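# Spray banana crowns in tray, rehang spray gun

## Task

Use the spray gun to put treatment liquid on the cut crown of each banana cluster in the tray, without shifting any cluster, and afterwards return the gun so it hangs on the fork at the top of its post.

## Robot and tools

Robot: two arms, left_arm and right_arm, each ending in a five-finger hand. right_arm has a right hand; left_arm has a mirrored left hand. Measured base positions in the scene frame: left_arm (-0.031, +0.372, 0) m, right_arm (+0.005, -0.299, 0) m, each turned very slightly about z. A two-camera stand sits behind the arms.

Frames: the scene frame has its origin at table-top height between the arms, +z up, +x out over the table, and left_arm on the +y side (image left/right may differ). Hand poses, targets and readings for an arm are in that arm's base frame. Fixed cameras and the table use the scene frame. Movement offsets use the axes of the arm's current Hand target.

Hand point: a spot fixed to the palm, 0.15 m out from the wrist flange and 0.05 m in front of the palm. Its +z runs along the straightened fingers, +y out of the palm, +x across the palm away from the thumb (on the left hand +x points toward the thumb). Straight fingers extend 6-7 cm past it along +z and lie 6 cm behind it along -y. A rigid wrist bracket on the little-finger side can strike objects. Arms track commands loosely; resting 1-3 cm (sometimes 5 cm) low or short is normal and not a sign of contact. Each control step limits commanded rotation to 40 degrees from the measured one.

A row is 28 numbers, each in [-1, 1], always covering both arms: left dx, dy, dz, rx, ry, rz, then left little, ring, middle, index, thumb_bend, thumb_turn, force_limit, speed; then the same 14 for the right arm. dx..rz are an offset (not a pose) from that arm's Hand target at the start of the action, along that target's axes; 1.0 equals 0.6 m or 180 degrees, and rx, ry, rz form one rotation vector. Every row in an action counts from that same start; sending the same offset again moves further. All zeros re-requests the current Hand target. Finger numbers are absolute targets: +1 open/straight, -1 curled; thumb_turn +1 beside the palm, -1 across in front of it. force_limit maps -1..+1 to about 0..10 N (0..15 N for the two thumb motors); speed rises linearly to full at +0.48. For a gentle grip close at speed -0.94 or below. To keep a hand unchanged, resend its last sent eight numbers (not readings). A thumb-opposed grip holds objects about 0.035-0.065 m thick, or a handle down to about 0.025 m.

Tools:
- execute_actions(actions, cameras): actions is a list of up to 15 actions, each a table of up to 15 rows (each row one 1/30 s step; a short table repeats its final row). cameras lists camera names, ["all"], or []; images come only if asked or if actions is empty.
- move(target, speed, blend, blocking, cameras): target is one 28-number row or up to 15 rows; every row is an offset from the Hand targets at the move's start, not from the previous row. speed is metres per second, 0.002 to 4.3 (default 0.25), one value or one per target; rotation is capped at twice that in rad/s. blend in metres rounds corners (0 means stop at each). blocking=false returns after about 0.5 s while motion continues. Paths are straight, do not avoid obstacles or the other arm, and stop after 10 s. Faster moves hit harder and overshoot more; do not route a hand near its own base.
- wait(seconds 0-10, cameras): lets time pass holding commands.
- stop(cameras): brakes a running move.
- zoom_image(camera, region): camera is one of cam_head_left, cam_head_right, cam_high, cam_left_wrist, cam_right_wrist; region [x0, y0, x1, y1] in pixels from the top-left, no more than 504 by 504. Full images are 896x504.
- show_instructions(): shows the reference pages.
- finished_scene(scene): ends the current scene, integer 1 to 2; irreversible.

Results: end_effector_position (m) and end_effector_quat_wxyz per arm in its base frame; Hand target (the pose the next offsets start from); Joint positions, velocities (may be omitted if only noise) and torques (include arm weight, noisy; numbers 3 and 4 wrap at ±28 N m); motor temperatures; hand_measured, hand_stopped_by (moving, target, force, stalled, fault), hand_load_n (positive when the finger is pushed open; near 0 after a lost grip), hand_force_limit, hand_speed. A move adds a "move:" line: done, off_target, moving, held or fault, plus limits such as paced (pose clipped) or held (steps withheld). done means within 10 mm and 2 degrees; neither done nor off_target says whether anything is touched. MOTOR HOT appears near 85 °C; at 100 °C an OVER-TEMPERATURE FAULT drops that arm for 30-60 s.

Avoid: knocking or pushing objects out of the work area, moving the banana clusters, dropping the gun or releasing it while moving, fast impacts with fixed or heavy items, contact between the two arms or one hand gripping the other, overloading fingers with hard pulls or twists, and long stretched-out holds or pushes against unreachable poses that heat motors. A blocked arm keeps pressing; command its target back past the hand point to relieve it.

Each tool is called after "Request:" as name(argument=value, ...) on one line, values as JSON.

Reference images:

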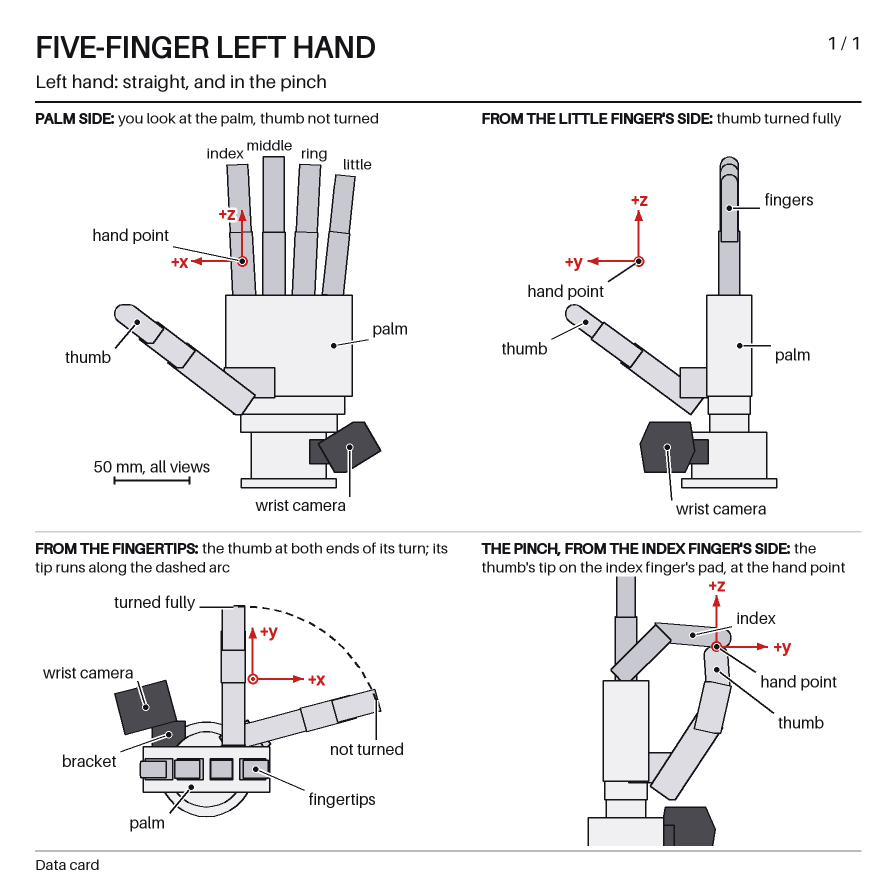

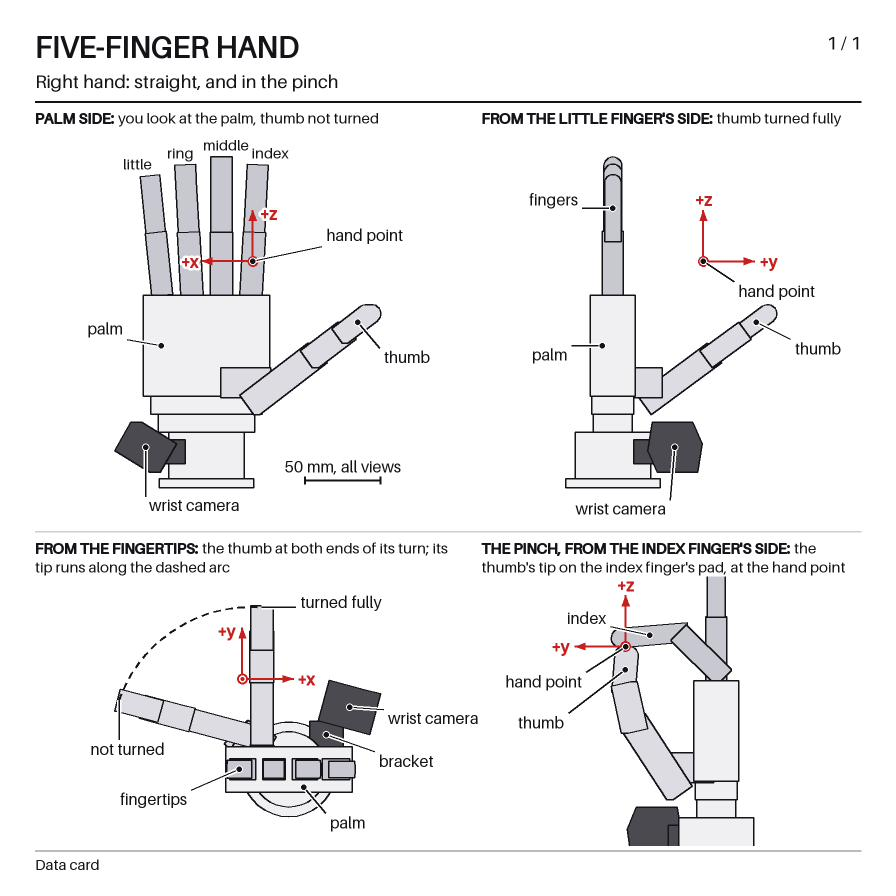

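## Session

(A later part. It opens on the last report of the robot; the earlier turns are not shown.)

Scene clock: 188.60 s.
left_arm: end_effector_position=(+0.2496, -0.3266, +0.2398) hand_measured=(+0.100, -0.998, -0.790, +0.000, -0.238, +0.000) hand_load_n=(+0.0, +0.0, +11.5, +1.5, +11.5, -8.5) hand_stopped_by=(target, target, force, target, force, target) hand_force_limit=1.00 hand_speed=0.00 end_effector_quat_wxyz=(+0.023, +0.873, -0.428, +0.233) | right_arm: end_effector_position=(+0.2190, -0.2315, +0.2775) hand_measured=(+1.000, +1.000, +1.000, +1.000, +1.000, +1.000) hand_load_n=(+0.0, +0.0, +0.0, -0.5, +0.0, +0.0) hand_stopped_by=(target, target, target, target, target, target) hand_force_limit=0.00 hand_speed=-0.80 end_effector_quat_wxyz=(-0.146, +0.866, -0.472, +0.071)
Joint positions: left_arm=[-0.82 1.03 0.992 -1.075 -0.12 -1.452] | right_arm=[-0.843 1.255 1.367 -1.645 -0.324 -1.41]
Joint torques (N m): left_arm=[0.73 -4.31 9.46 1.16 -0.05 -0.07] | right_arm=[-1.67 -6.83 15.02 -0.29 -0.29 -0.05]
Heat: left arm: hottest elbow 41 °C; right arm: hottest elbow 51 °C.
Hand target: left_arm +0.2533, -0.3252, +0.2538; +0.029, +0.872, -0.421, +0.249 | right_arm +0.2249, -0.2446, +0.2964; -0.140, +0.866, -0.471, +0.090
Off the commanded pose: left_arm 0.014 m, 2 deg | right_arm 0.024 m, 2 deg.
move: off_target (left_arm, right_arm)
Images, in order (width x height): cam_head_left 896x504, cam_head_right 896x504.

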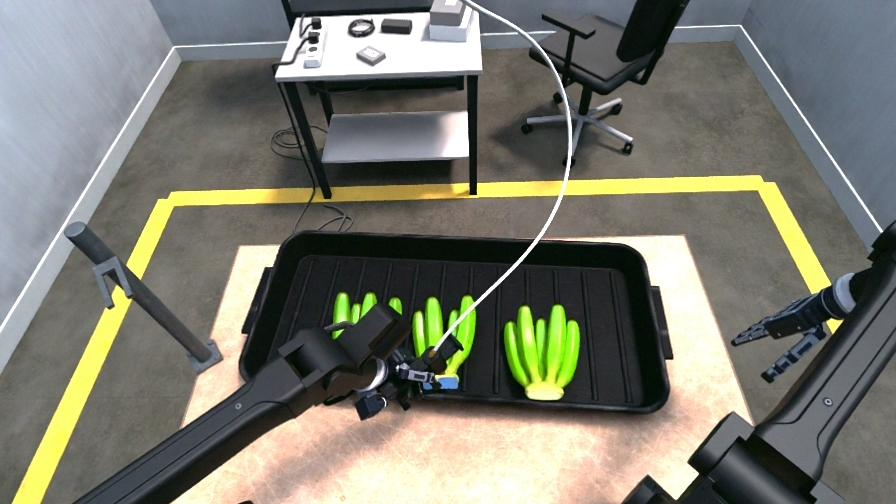

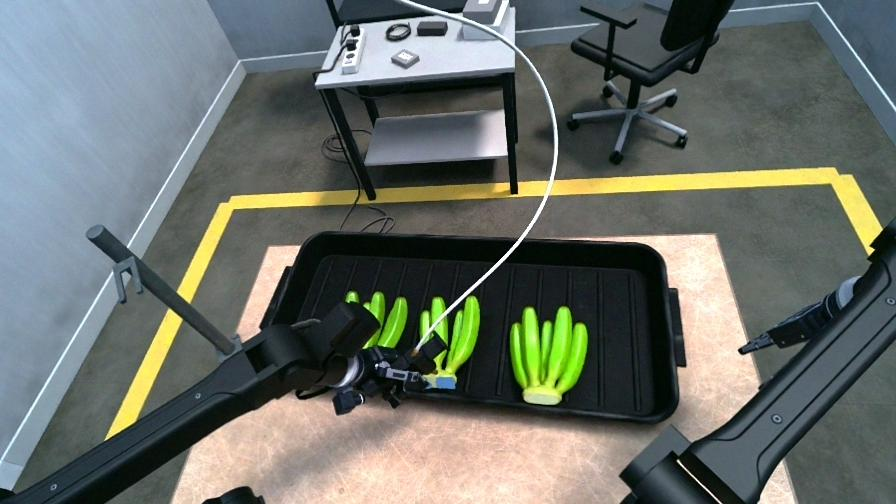

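Request:
move(target=[-0.0223,-0.024,-0.0073,0,0,0, 0.1,-1.0,-1.0,0.0,-0.92,0.0,1.0,0.0, 0,0,0,0,0,0, 1,1,1,1,1,1,0,-0.8], speed=0.03, cameras=["cam_head_right", "cam_head_left"])

Request:
zoom_image(camera="cam_head_right", region=[380, 330, 480, 400])

Request:
zoom_image(camera="cam_head_left", region=[380, 330, 480, 400])

Scene clock: 190.03 s.
left_arm: end_effector_position=(+0.2540, -0.3081, +0.2413) hand_measured=(+0.100, -0.998, -0.790, +0.000, -0.238, +0.000) hand_load_n=(+0.0, +0.0, +11.5, +1.5, +12.0, -8.5) hand_stopped_by=(target, target, force, target, force, target) hand_force_limit=1.00 hand_speed=0.00 end_effector_quat_wxyz=(+0.026, +0.874, -0.423, +0.236) | right_arm: end_effector_position=(+0.2190, -0.2315, +0.2775) hand_measured=(+1.000, +1.000, +1.000, +1.000, +1.000, +1.000) hand_load_n=(+0.0, +0.0, +0.0, +0.0, +0.0, +0.0) hand_stopped_by=(target, target, target, target, target, target) hand_force_limit=0.00 hand_speed=-0.80 end_effector_quat_wxyz=(-0.146, +0.866, -0.472, +0.071)
Joint positions: left_arm=[-0.766 0.994 0.969 -1.075 -0.095 -1.413] | right_arm=[-0.843 1.255 1.367 -1.645 -0.324 -1.41]
Joint torques (N m): left_arm=[0.97 -3.84 9.62 0.87 -0.03 -0.02] | right_arm=[-1.67 -6.83 15.01 -0.29 -0.29 -0.05]
Heat: left arm: hottest elbow 41 °C; right arm: hottest elbow 51 °C.
Hand target: left_arm +0.2553, -0.3051, +0.2537; +0.029, +0.872, -0.421, +0.248 | right_arm +0.2249, -0.2446, +0.2964; -0.140, +0.866, -0.471, +0.090
Off the commanded pose: left_arm 0.013 m, 2 deg | right_arm 0.024 m, 2 deg.
move: off_target (left_arm, right_arm)
Images, in order (width x height): cam_head_left 896x504, cam_head_right 896x504.

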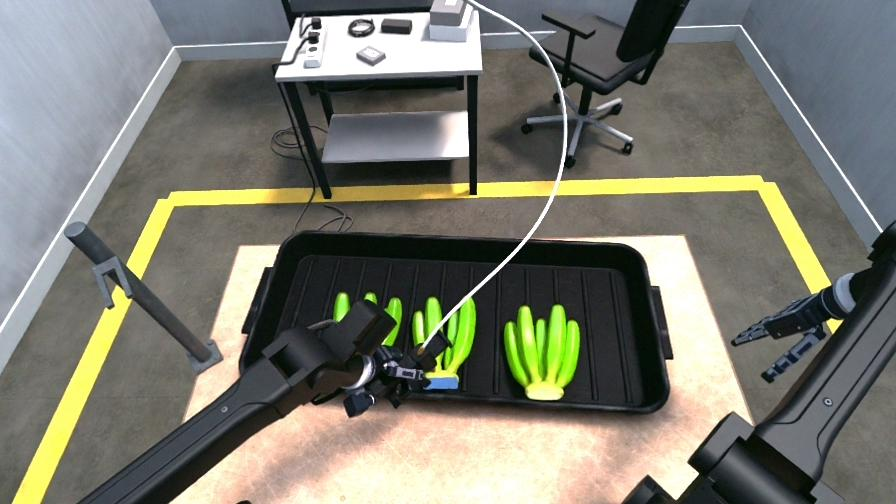

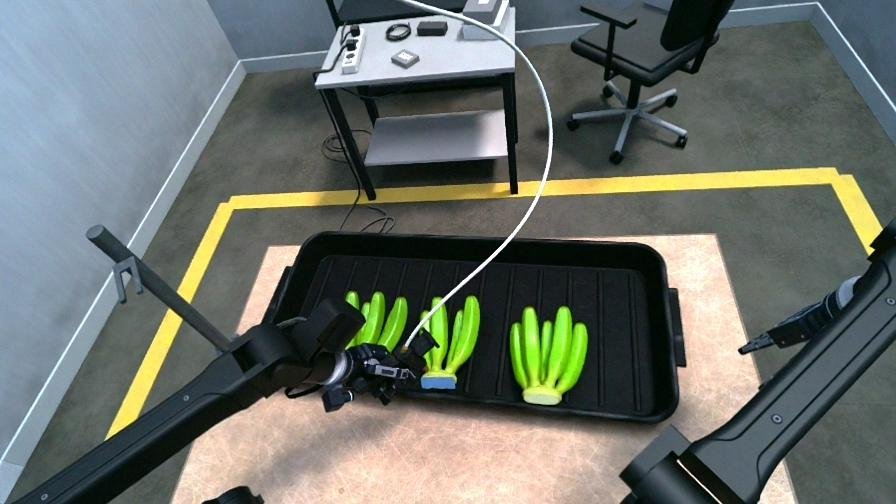

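Scaled by 5.040 from the camera's 896x504 image, which has a finer 1280x720 frame.

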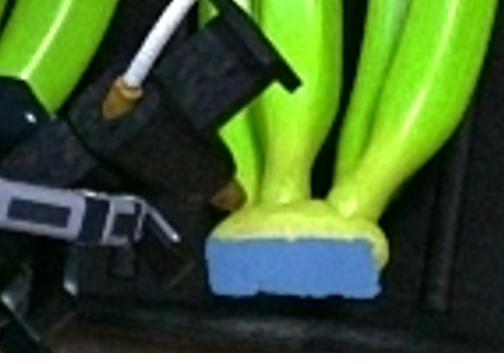

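Scaled by 5.040 from the camera's 896x504 image, which has a finer 1280x720 frame.

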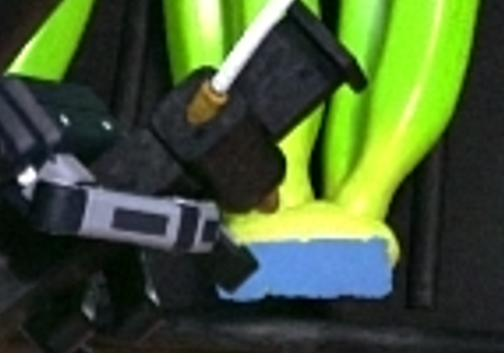

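Request:
move(target=[0.2378,0.2528,0.0633,0,0,0, 0.1,-1.0,-1.0,0.0,-0.92,0.0,1.0,0.0, 0,0,0,0,0,0, 1,1,1,1,1,1,0,-0.8], speed=0.1, cameras=["cam_head_right", "cam_head_left", "cam_high"])

Request:
zoom_image(camera="cam_head_left", region=[480, 340, 580, 410])

Scene clock: 193.43 s.
left_arm: end_effector_position=(+0.2257, -0.4981, +0.2367) hand_measured=(+0.100, -0.998, -0.790, +0.000, -0.238, +0.000) hand_load_n=(+0.0, +0.0, +11.5, +1.5, +12.0, -8.5) hand_stopped_by=(target, target, force, target, force, target) hand_force_limit=1.00 hand_speed=0.00 end_effector_quat_wxyz=(+0.015, +0.872, -0.432, +0.231) | right_arm: end_effector_position=(+0.2190, -0.2315, +0.2775) hand_measured=(+1.000, +1.000, +1.000, +1.000, +1.000, +1.000) hand_load_n=(+0.0, +0.0, +0.0, +0.0, -0.5, +0.0) hand_stopped_by=(target, target, target, target, target, target) hand_force_limit=0.00 hand_speed=-0.80 end_effector_quat_wxyz=(-0.146, +0.866, -0.472, +0.071)
Joint positions: left_arm=[-1.142 1.4 1.298 -1.078 -0.264 -1.739] | right_arm=[-0.843 1.255 1.367 -1.645 -0.324 -1.41]
Joint torques (N m): left_arm=[-0.15 -6.77 13.33 0.66 -0.43 -0.22] | right_arm=[-1.67 -6.83 15.01 -0.29 -0.28 -0.05]
Heat: left arm: hottest elbow 41 °C; right arm: hottest elbow 51 °C.
Hand target: left_arm +0.2320, -0.5153, +0.2619; +0.029, +0.872, -0.421, +0.249 | right_arm +0.2249, -0.2446, +0.2964; -0.140, +0.866, -0.471, +0.090
Off the commanded pose: left_arm 0.031 m, 3 deg | right_arm 0.024 m, 2 deg.
move: off_target (left_arm, right_arm)
Images, in order (width x height): cam_head_left 896x504, cam_head_right 896x504, cam_high 896x504.

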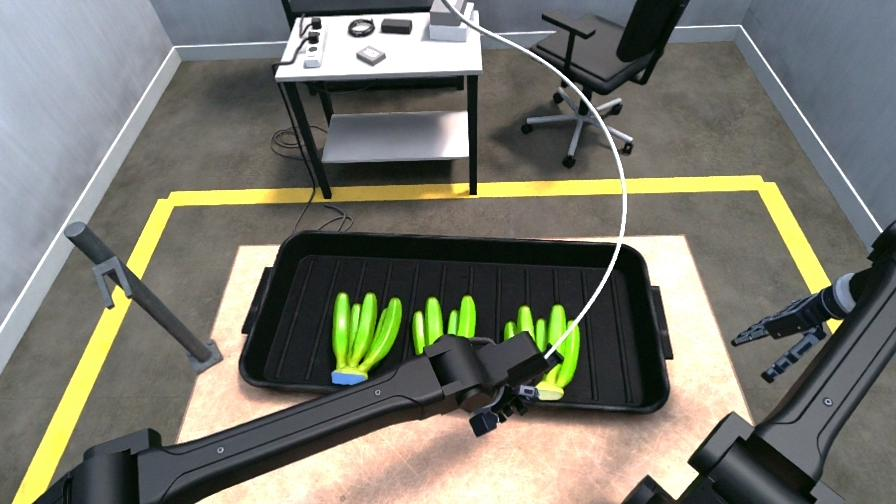

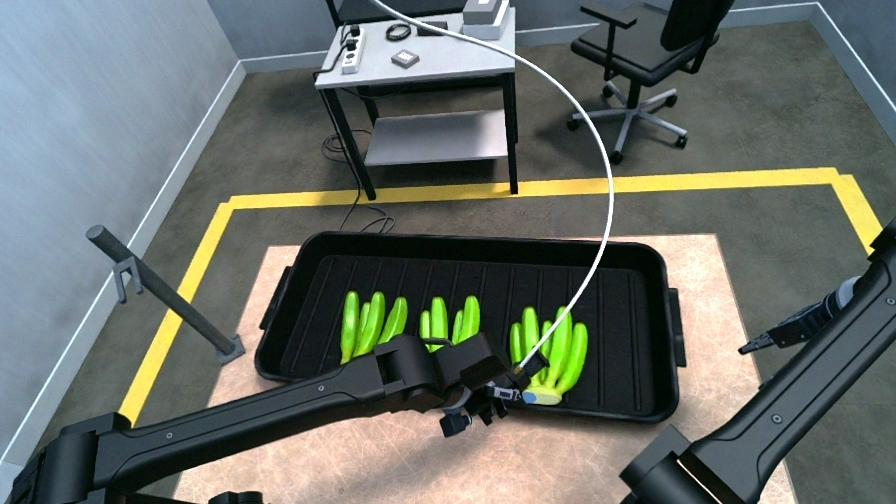

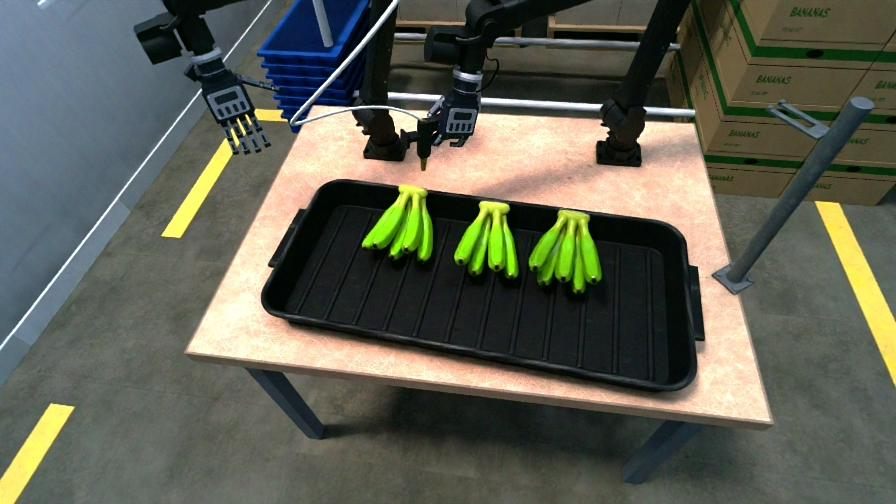

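Scaled by 5.040 from the camera's 896x504 image, which has a finer 1280x720 frame.

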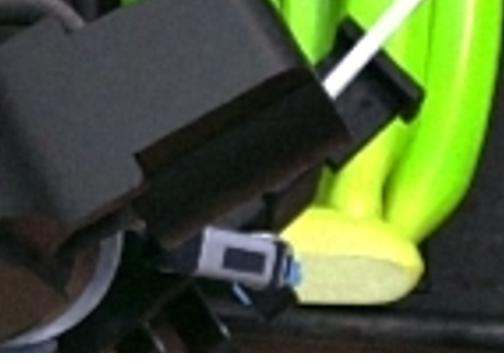

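Request:
move(target=[0.07,0.0558,0.0208,0,0,0, 0.1,-1.0,-1.0,0.0,-0.92,0.0,1.0,0.0, 0,0,0,0,0,0, 1,1,1,1,1,1,0,-0.8], speed=0.035, cameras=["cam_head_right", "cam_head_left"])

Request:
zoom_image(camera="cam_head_left", region=[480, 350, 580, 420])

Request:
zoom_image(camera="cam_head_right", region=[480, 350, 580, 420])

Scene clock: 195.70 s.
left_arm: end_effector_position=(+0.2296, -0.5527, +0.2409) hand_measured=(+0.100, -0.998, -0.790, +0.000, -0.238, +0.000) hand_load_n=(+0.0, +0.0, +11.5, +1.5, +11.5, -8.5) hand_stopped_by=(target, target, force, target, force, target) hand_force_limit=1.00 hand_speed=0.00 end_effector_quat_wxyz=(+0.015, +0.872, -0.431, +0.232) | right_arm: end_effector_position=(+0.2190, -0.2315, +0.2775) hand_measured=(+1.000, +1.000, +1.000, +1.000, +1.000, +1.000) hand_load_n=(+0.0, +0.0, +0.0, +0.0, +0.0, +0.0) hand_stopped_by=(target, target, target, target, target, target) hand_force_limit=0.00 hand_speed=-0.80 end_effector_quat_wxyz=(-0.146, +0.866, -0.472, +0.071)
Joint positions: left_arm=[-1.182 1.534 1.453 -1.108 -0.281 -1.78] | right_arm=[-0.843 1.255 1.367 -1.645 -0.324 -1.41]
Joint torques (N m): left_arm=[-0.26 -8.41 13.44 0.61 -0.47 -0.23] | right_arm=[-1.67 -6.83 15.02 -0.31 -0.29 -0.05]
Heat: left arm: hottest elbow 41 °C; right arm: hottest elbow 51 °C.
Hand target: left_arm +0.2338, -0.5705, +0.2647; +0.029, +0.872, -0.421, +0.248 | right_arm +0.2249, -0.2446, +0.2964; -0.140, +0.866, -0.471, +0.090
Off the commanded pose: left_arm 0.030 m, 3 deg | right_arm 0.024 m, 2 deg.
move: off_target (left_arm, right_arm)
Images, in order (width x height): cam_head_left 896x504, cam_head_right 896x504.

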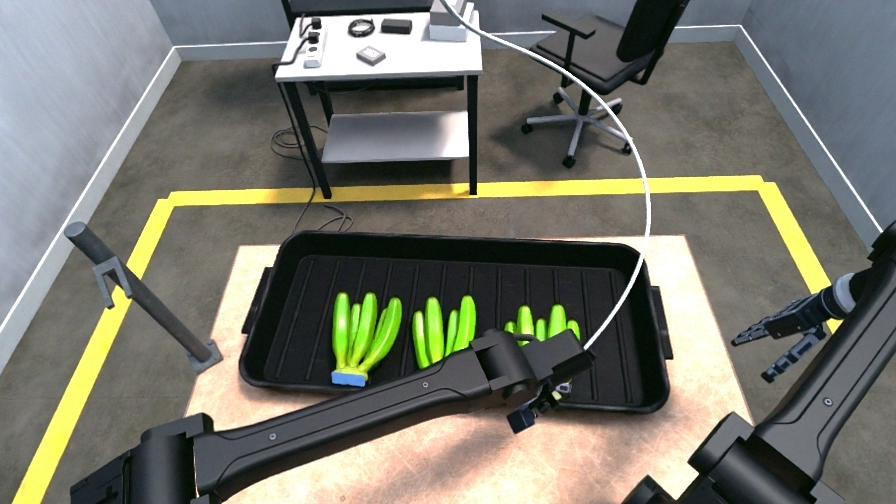

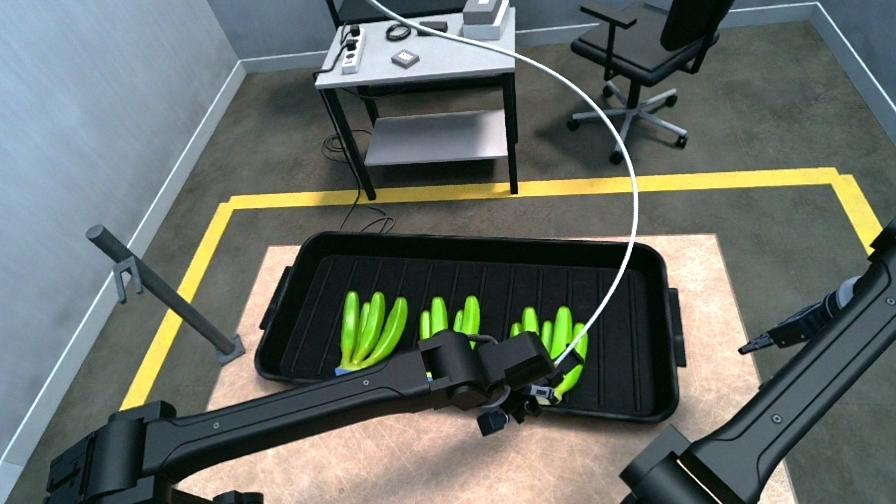

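Scaled by 5.040 from the camera's 896x504 image, which has a finer 1280x720 frame.

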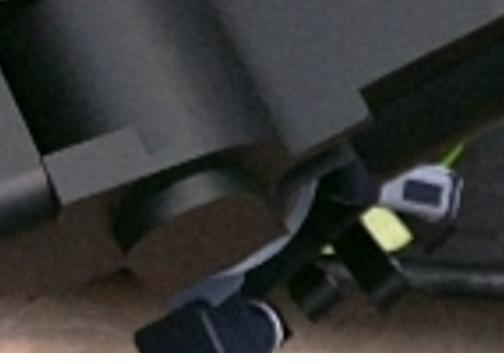

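Scaled by 5.040 from the camera's 896x504 image, which has a finer 1280x720 frame.

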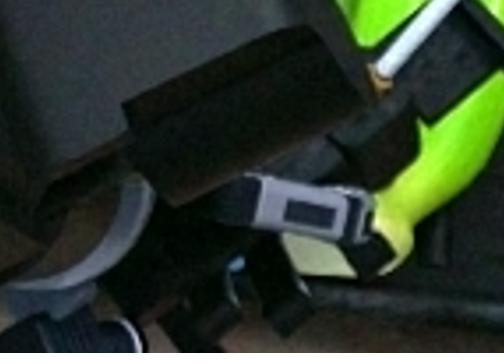

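Request:
move(target=[[-0.0087,0.0125,-0.0068,0,0,0, 0.1,-1.0,-1.0,0.0,-0.92,0.0,1.0,0.0, 0,0,0,0,0,0, 1,1,1,1,1,1,0,-0.8]], speed=0.03, cameras=["cam_head_right", "cam_head_left"])

Request:
zoom_image(camera="cam_head_right", region=[480, 350, 580, 420])

Scene clock: 196.83 s.
left_arm: end_effector_position=(+0.2204, -0.5562, +0.2411) hand_measured=(+0.100, -0.998, -0.790, +0.000, -0.238, +0.000) hand_load_n=(+0.0, +0.0, +11.5, +1.5, +12.0, -8.5) hand_stopped_by=(target, target, force, target, force, target) hand_force_limit=1.00 hand_speed=0.00 end_effector_quat_wxyz=(+0.015, +0.871, -0.432, +0.233) | right_arm: end_effector_position=(+0.2190, -0.2315, +0.2775) hand_measured=(+1.000, +1.000, +1.000, +1.000, +1.000, +1.000) hand_load_n=(+0.0, +0.0, +0.0, +0.0, +0.0, -0.5) hand_stopped_by=(target, target, target, target, target, target) hand_force_limit=0.00 hand_speed=-0.80 end_effector_quat_wxyz=(-0.146, +0.866, -0.472, +0.071)
Joint positions: left_arm=[-1.202 1.534 1.454 -1.113 -0.289 -1.798] | right_arm=[-0.843 1.255 1.367 -1.645 -0.324 -1.41]
Joint torques (N m): left_arm=[-0.26 -8.94 12.66 0.66 -0.47 -0.25] | right_arm=[-1.67 -6.83 15.01 -0.28 -0.29 -0.05]
Heat: left arm: hottest elbow 41 °C; right arm: hottest elbow 51 °C.
Hand target: left_arm +0.2239, -0.5704, +0.2647; +0.029, +0.872, -0.421, +0.248 | right_arm +0.2249, -0.2446, +0.2964; -0.140, +0.866, -0.471, +0.090
Off the commanded pose: left_arm 0.028 m, 3 deg | right_arm 0.024 m, 2 deg.
move: off_target (left_arm, right_arm)
Images, in order (width x height): cam_head_left 896x504, cam_head_right 896x504.

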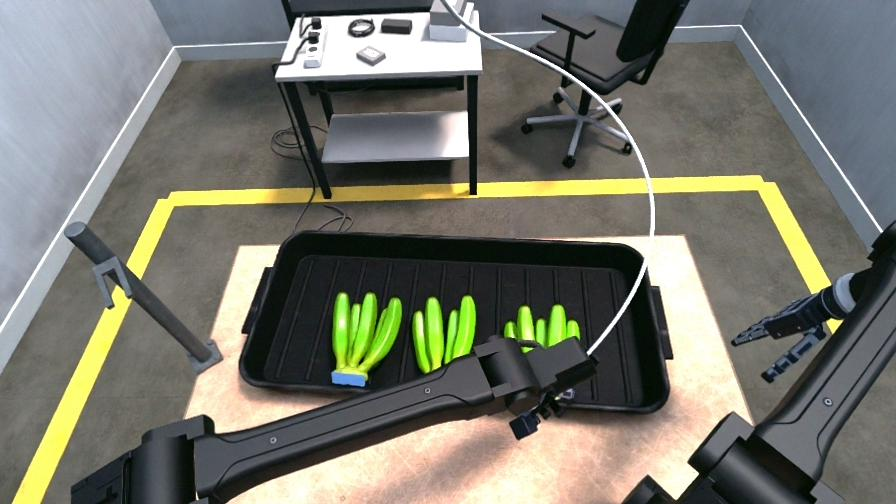

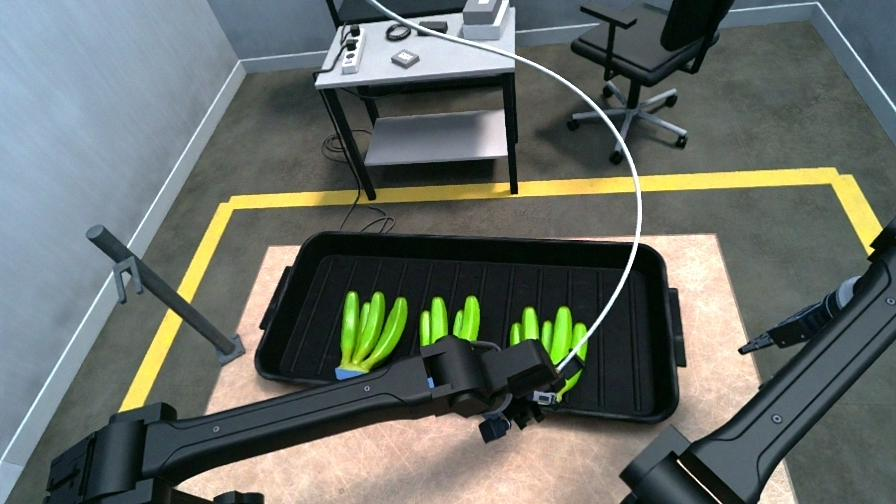

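Scaled by 5.040 from the camera's 896x504 image, which has a finer 1280x720 frame.

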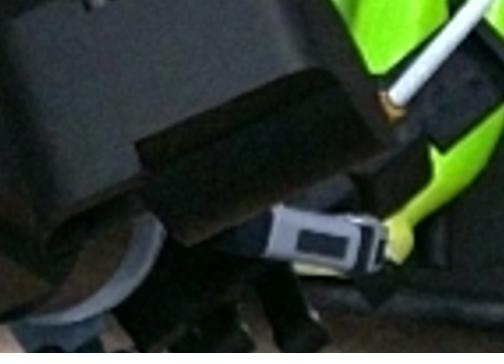

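Request:
move(target=[[-0.054,-0.0484,-0.0195,0,0,0, 0.1,-1.0,-1.0,0.0,-0.92,0.0,1.0,0.0, 0,0,0,0,0,0, 1,1,1,1,1,1,0,-0.8]], speed=0.03, cameras=["cam_head_right", "cam_head_left"])

Request:
zoom_image(camera="cam_head_right", region=[480, 350, 580, 420])

Request:
zoom_image(camera="cam_head_left", region=[480, 350, 580, 420])

Scene clock: 198.97 s.
left_arm: end_effector_position=(+0.2181, -0.5254, +0.2448) hand_measured=(+0.100, -0.998, -0.790, +0.000, -0.238, +0.000) hand_load_n=(+0.0, +0.0, +11.5, +1.5, +11.5, -9.0) hand_stopped_by=(target, target, force, target, force, target) hand_force_limit=1.00 hand_speed=0.00 end_effector_quat_wxyz=(+0.016, +0.875, -0.426, +0.231) | right_arm: end_effector_position=(+0.2190, -0.2315, +0.2775) hand_measured=(+1.000, +1.000, +1.000, +1.000, +1.000, +1.000) hand_load_n=(+0.0, -0.5, +0.0, +0.0, +0.0, +0.0) hand_stopped_by=(target, target, target, target, target, target) hand_force_limit=0.00 hand_speed=-0.80 end_effector_quat_wxyz=(-0.146, +0.866, -0.472, +0.071)
Joint positions: left_arm=[-1.183 1.457 1.378 -1.113 -0.28 -1.793] | right_arm=[-0.843 1.255 1.367 -1.645 -0.324 -1.41]
Joint torques (N m): left_arm=[0.97 -10.17 9.31 1.43 -0.31 0.03] | right_arm=[-1.67 -6.83 15.01 -0.29 -0.29 -0.05]
Heat: left arm: hottest elbow 41 °C; right arm: hottest elbow 51 °C.
Hand target: left_arm +0.2240, -0.5254, +0.2647; +0.029, +0.872, -0.421, +0.249 | right_arm +0.2249, -0.2446, +0.2964; -0.140, +0.866, -0.471, +0.090
Off the commanded pose: left_arm 0.021 m, 3 deg | right_arm 0.024 m, 2 deg.
move: off_target (left_arm, right_arm)
Images, in order (width x height): cam_head_left 896x504, cam_head_right 896x504.

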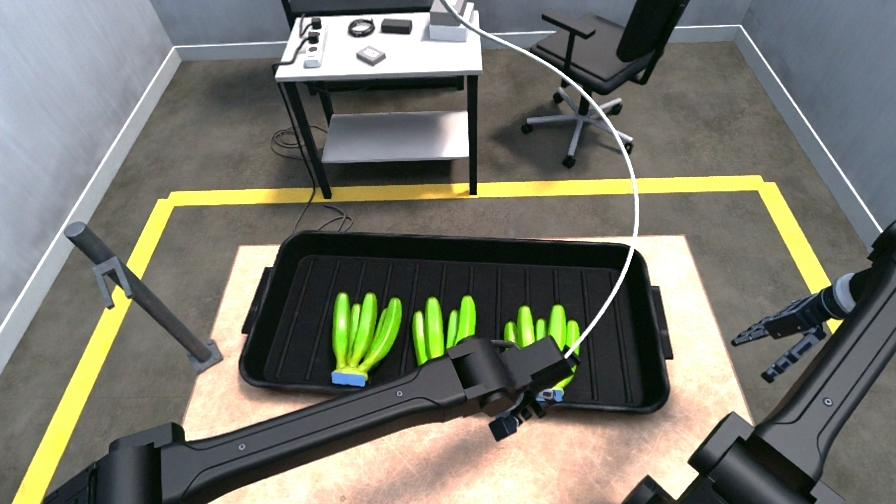

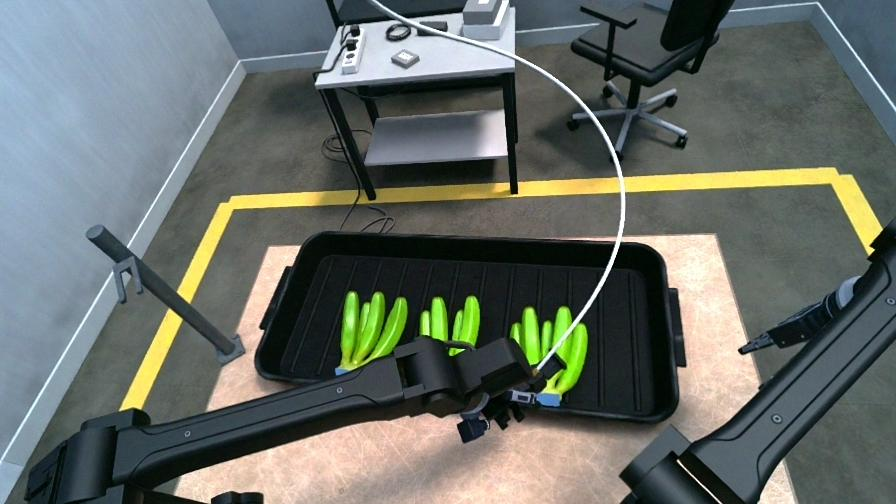

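Scaled by 5.040 from the camera's 896x504 image, which has a finer 1280x720 frame.

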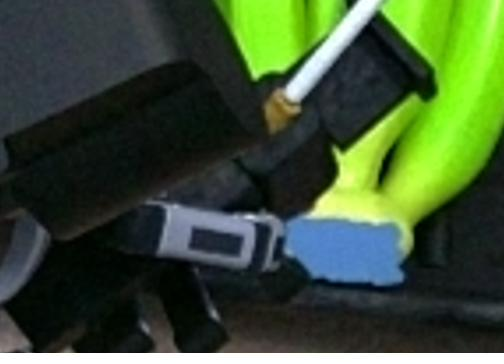

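Scaled by 5.040 from the camera's 896x504 image, which has a finer 1280x720 frame.

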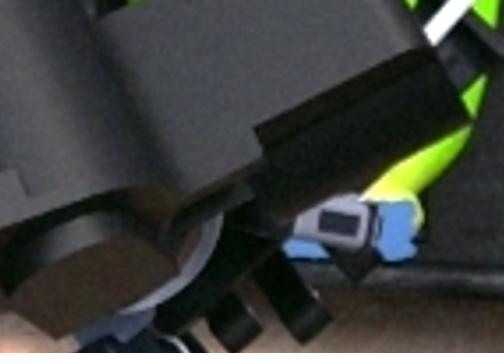

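Excellent—painting works. Continue +y to finish.

Request:
move(target=[[-0.048, -0.043, -0.0174, 0,0,0, 0.1,-1.0,-1.0,0.0,-0.92,0.0,1.0,0.0, 0,0,0,0,0,0, 1,1,1,1,1,1,0,-0.8]], speed=0.035, cameras=["cam_head_right", "cam_head_left"])

Request:
zoom_image(camera="cam_head_right", region=[480, 350, 580, 420])

Request:
zoom_image(camera="cam_head_left", region=[480, 350, 580, 420])

Scene clock: 200.77 s.
left_arm: end_effector_position=(+0.2176, -0.4834, +0.2455) hand_measured=(+0.100, -0.998, -0.790, +0.000, -0.238, +0.000) hand_load_n=(+0.0, +0.5, +11.5, +1.5, +11.5, -8.5) hand_stopped_by=(target, target, force, target, force, target) hand_force_limit=1.00 hand_speed=0.00 end_effector_quat_wxyz=(+0.015, +0.875, -0.427, +0.228) | right_arm: end_effector_position=(+0.2190, -0.2315, +0.2775) hand_measured=(+1.000, +1.000, +1.000, +1.000, +1.000, +1.000) hand_load_n=(+0.0, +0.0, +0.0, -0.5, +0.0, +0.0) hand_stopped_by=(target, target, target, target, target, target) hand_force_limit=0.00 hand_speed=-0.80 end_effector_quat_wxyz=(-0.146, +0.866, -0.472, +0.071)
Joint positions: left_arm=[-1.145 1.358 1.281 -1.112 -0.264 -1.757] | right_arm=[-0.843 1.255 1.367 -1.645 -0.324 -1.41]
Joint torques (N m): left_arm=[1.03 -8.76 9.32 1.63 -0.29 0] | right_arm=[-1.67 -6.83 15.01 -0.29 -0.29 -0.06]
Heat: left arm: hottest elbow 41 °C; right arm: hottest elbow 51 °C.
Hand target: left_arm +0.2239, -0.4852, +0.2648; +0.029, +0.872, -0.421, +0.248 | right_arm +0.2249, -0.2446, +0.2964; -0.140, +0.866, -0.471, +0.090
Off the commanded pose: left_arm 0.020 m, 3 deg | right_arm 0.024 m, 2 deg.
move: off_target (left_arm, right_arm)
Images, in order (width x height): cam_head_left 896x504, cam_head_right 896x504.

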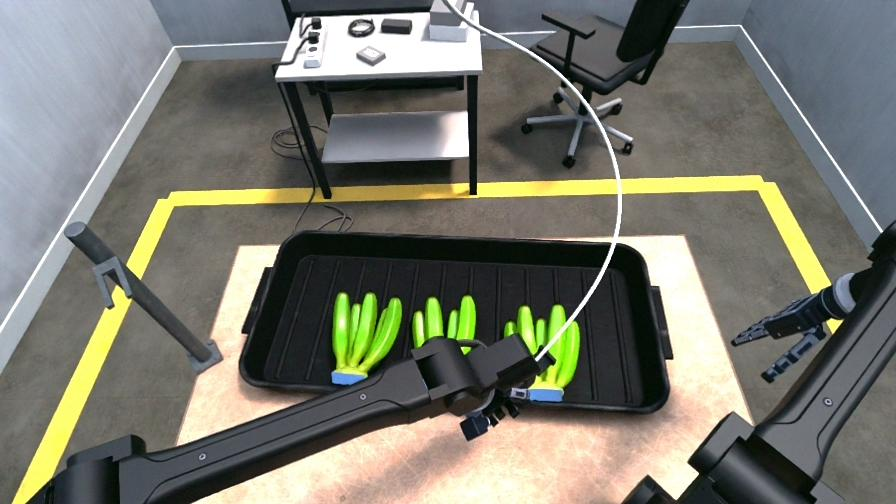

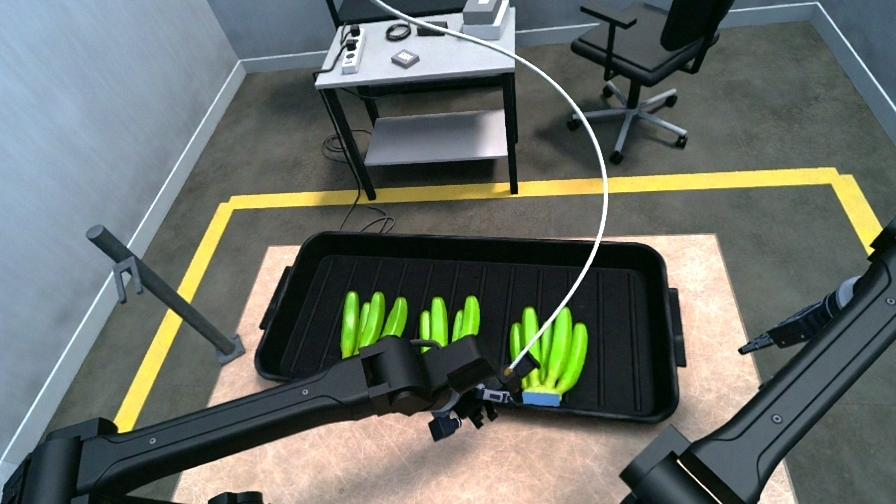

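Scaled by 5.040 from the camera's 896x504 image, which has a finer 1280x720 frame.

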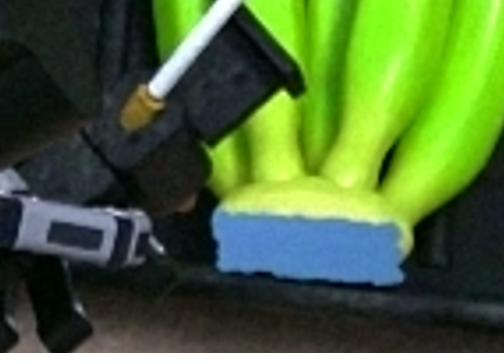

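Scaled by 5.040 from the camera's 896x504 image, which has a finer 1280x720 frame.

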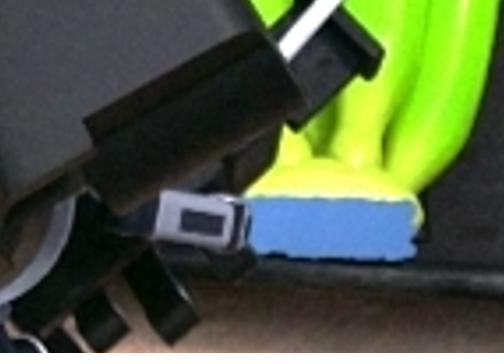

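Request:
execute_actions(actions=[[[0,0,-0.03,0,0,0, 0.1,-0.2,-0.2,0.0,-0.92,0.0,0.2,-0.3, 0,0,0,0,0,0, 1,1,1,1,1,1,0,-0.8]],[[0,0,0,0,0,0, 0.1,-0.2,-0.2,0.0,-0.92,0.0,0.2,-0.3, 0,0,0,0,0,0, 1,1,1,1,1,1,0,-0.8]]])

Request:
move(target=[[-0.0744,-0.1021,-0.0576,0,0,0, 0.1,-0.2,-0.2,0.0,-0.92,0.0,0.2,-0.3, 0,0,0,0,0,0, 1,1,1,1,1,1,0,-0.8],[-0.4094,-0.4525,-0.1884,0,0,0, 0.1,-0.2,-0.2,0.0,-0.92,0.0,0.2,-0.3, 0,0,0,0,0,0, 1,1,1,1,1,1,0,-0.8],[-0.5145,-0.5604,-0.2717,0.0720,0.2950,-0.0905, 0.1,-0.2,-0.2,0.0,-0.92,0.0,0.2,-0.3, 0,0,0,0,0,0, 1,1,1,1,1,1,0,-0.8]], speed=0.16, blend=[0.03,0.03,0], cameras=["cam_head_left","cam_head_right", "cam_high", "cam_left_wrist"])

Request:
zoom_image(camera="cam_head_left", region=[320, 340, 480, 410])

Request:
zoom_image(camera="cam_head_left", region=[120, 300, 280, 440])

Request:
zoom_image(camera="cam_head_left", region=[500, 360, 600, 420])

Scene clock: 202.77 s.
left_arm: end_effector_position=(+0.2146, -0.4767, +0.2547) hand_measured=(+0.100, -0.200, -0.200, +0.000, -0.238, +0.000) hand_load_n=(+0.0, +0.0, +0.0, +2.0, +12.5, -9.5) hand_stopped_by=(target, target, target, target, force, target) hand_force_limit=0.20 hand_speed=-0.30 end_effector_quat_wxyz=(+0.016, +0.875, -0.426, +0.230) | right_arm: end_effector_position=(+0.2190, -0.2315, +0.2775) hand_measured=(+1.000, +1.000, +1.000, +1.000, +1.000, +1.000) hand_load_n=(+0.0, +0.0, +0.0, +0.0, +0.0, +0.0) hand_stopped_by=(target, target, target, target, target, target) hand_force_limit=0.00 hand_speed=-0.80 end_effector_quat_wxyz=(-0.146, +0.866, -0.472, +0.071)
Joint positions: left_arm=[-1.145 1.334 1.281 -1.131 -0.265 -1.757] | right_arm=[-0.843 1.255 1.367 -1.645 -0.324 -1.41]
Joint torques (N m): left_arm=[0.21 -8.23 11.11 0.72 -0.43 -0.1] | right_arm=[-1.67 -6.89 15.01 -0.29 -0.29 -0.05]
Heat: left arm: hottest elbow 41 °C; right arm: hottest elbow 51 °C.
Hand target: left_arm +0.2165, -0.4805, +0.2805; +0.029, +0.872, -0.421, +0.248 | right_arm +0.2249, -0.2446, +0.2964; -0.140, +0.866, -0.471, +0.090
Off the commanded pose: left_arm 0.026 m, 3 deg | right_arm 0.024 m, 2 deg.
Step readings (end_effector_position of left_arm | right_arm):
0: (+0.2176, -0.4834, +0.2454) | (+0.2190, -0.2315, +0.2775)
1: (+0.2176, -0.4834, +0.2454) | (+0.2190, -0.2315, +0.2775)
2: (+0.2175, -0.4834, +0.2458) | (+0.2190, -0.2315, +0.2775)
4: (+0.2173, -0.4827, +0.2470) | (+0.2190, -0.2315, +0.2775)
8: (+0.2158, -0.4792, +0.2513) | (+0.2190, -0.2315, +0.2775)
15: (+0.2147, -0.4769, +0.2548) | (+0.2190, -0.2315, +0.2775)
16: (+0.2147, -0.4769, +0.2548) | (+0.2190, -0.2315, +0.2775)
17: (+0.2147, -0.4768, +0.2548) | (+0.2190, -0.2315, +0.2775)
19: (+0.2146, -0.4767, +0.2547) | (+0.2190, -0.2315, +0.2775)
23: (+0.2146, -0.4767, +0.2547) | (+0.2190, -0.2315, +0.2775)
30: (+0.2146, -0.4767, +0.2547) | (+0.2190, -0.2315, +0.2775)

Scene clock: 209.40 s.
left_arm: end_effector_position=(+0.2402, -0.0013, +0.3299) hand_measured=(+0.100, -0.200, -0.200, +0.000, -0.238, +0.000) hand_load_n=(+0.0, +0.0, +0.0, +2.5, +12.5, -10.0) hand_stopped_by=(target, target, target, target, force, target) hand_force_limit=0.20 hand_speed=-0.30 end_effector_quat_wxyz=(+0.154, +0.719, -0.216, +0.642) | right_arm: end_effector_position=(+0.2190, -0.2315, +0.2775) hand_measured=(+1.000, +1.000, +1.000, +1.000, +1.000, +1.000) hand_load_n=(+0.0, +0.0, +0.0, +0.0, +0.0, +0.0) hand_stopped_by=(target, target, target, target, target, target) hand_force_limit=0.00 hand_speed=-0.80 end_effector_quat_wxyz=(-0.146, +0.866, -0.472, +0.071)
Joint positions: left_arm=[0.98 0.673 0.606 -1.044 1.427 -0.406] | right_arm=[-0.843 1.255 1.367 -1.645 -0.324 -1.41]
Joint torques (N m): left_arm=[0.91 1.32 8.91 1.17 1.12 -0.32] | right_arm=[-1.67 -6.83 15.01 -0.29 -0.29 -0.05]
Motor temperatures (°C): left_arm=[31 33 41 30 33 32] | right_arm=[33 33 52 28 34 30]
Heat: left arm: hottest elbow 41 °C; right arm: hottest elbow 52 °C.
Hand target: left_arm +0.2403, +0.0004, +0.3351; +0.152, +0.716, -0.211, +0.648 | right_arm +0.2249, -0.2446, +0.2964; -0.140, +0.866, -0.471, +0.090
Off the commanded pose: left_arm 0.005 m, 1 deg | right_arm 0.024 m, 2 deg.
move: off_target (right_arm)
Images, in order (width x height): cam_head_left 896x504, cam_head_right 896x504, cam_high 896x504, cam_left_wrist 896x504.

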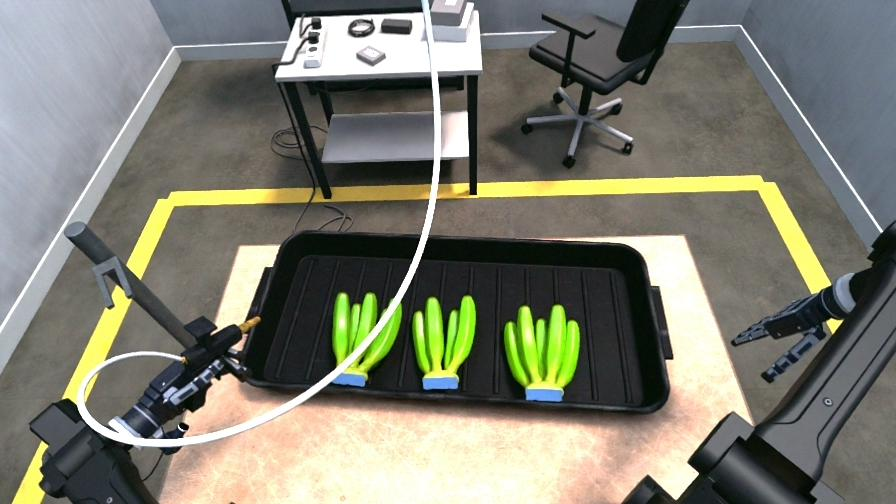

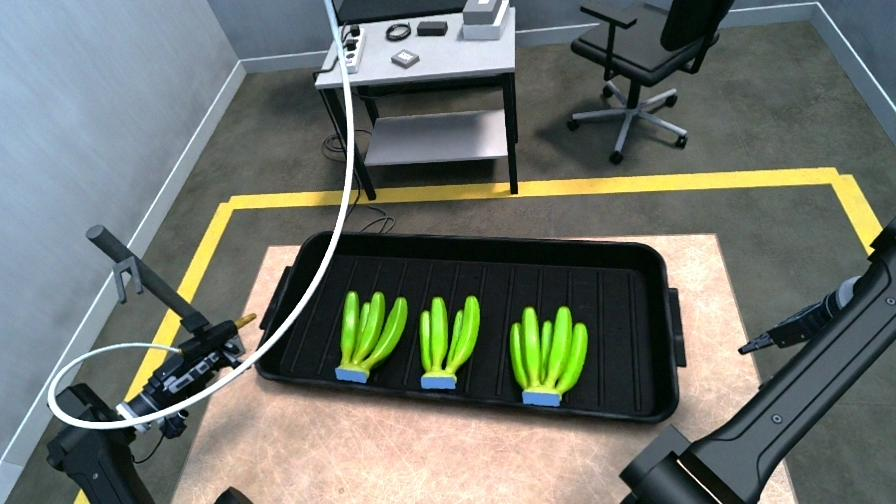

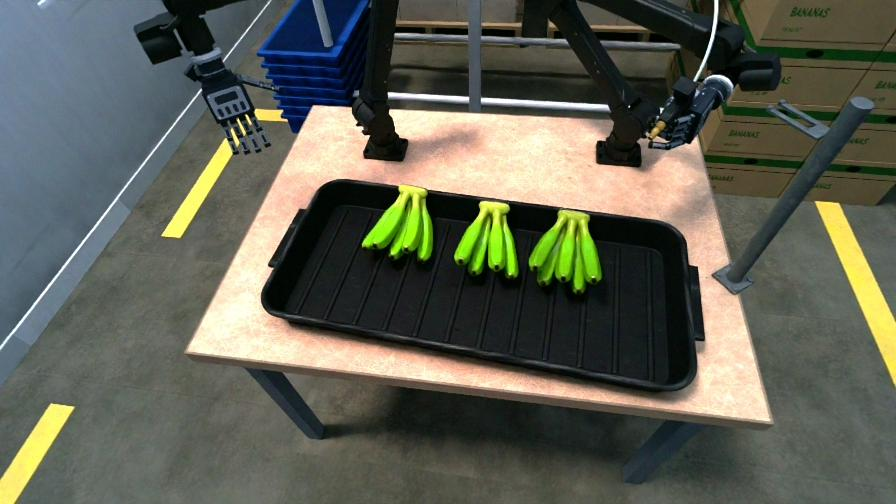

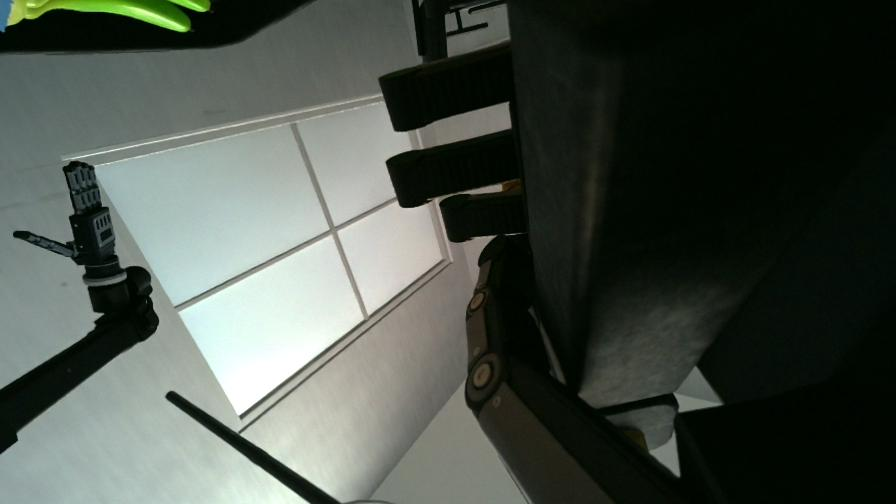

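Scaled by 3.150 from the camera's 896x504 image, which has a finer 1280x720 frame.

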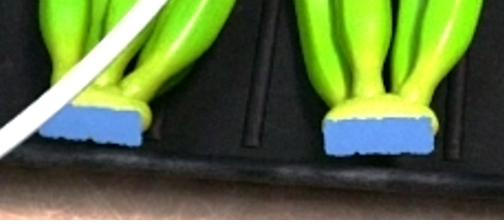

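Scaled by 3.150 from the camera's 896x504 image, which has a finer 1280x720 frame.

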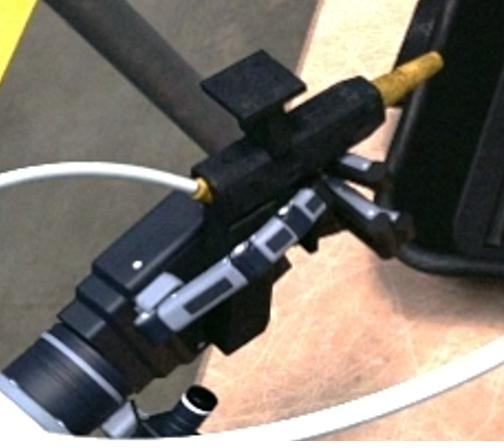

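Scaled by 5.040 from the camera's 896x504 image, which has a finer 1280x720 frame.

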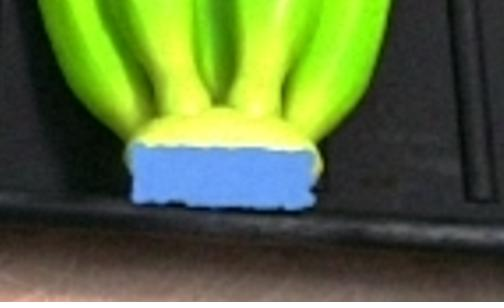

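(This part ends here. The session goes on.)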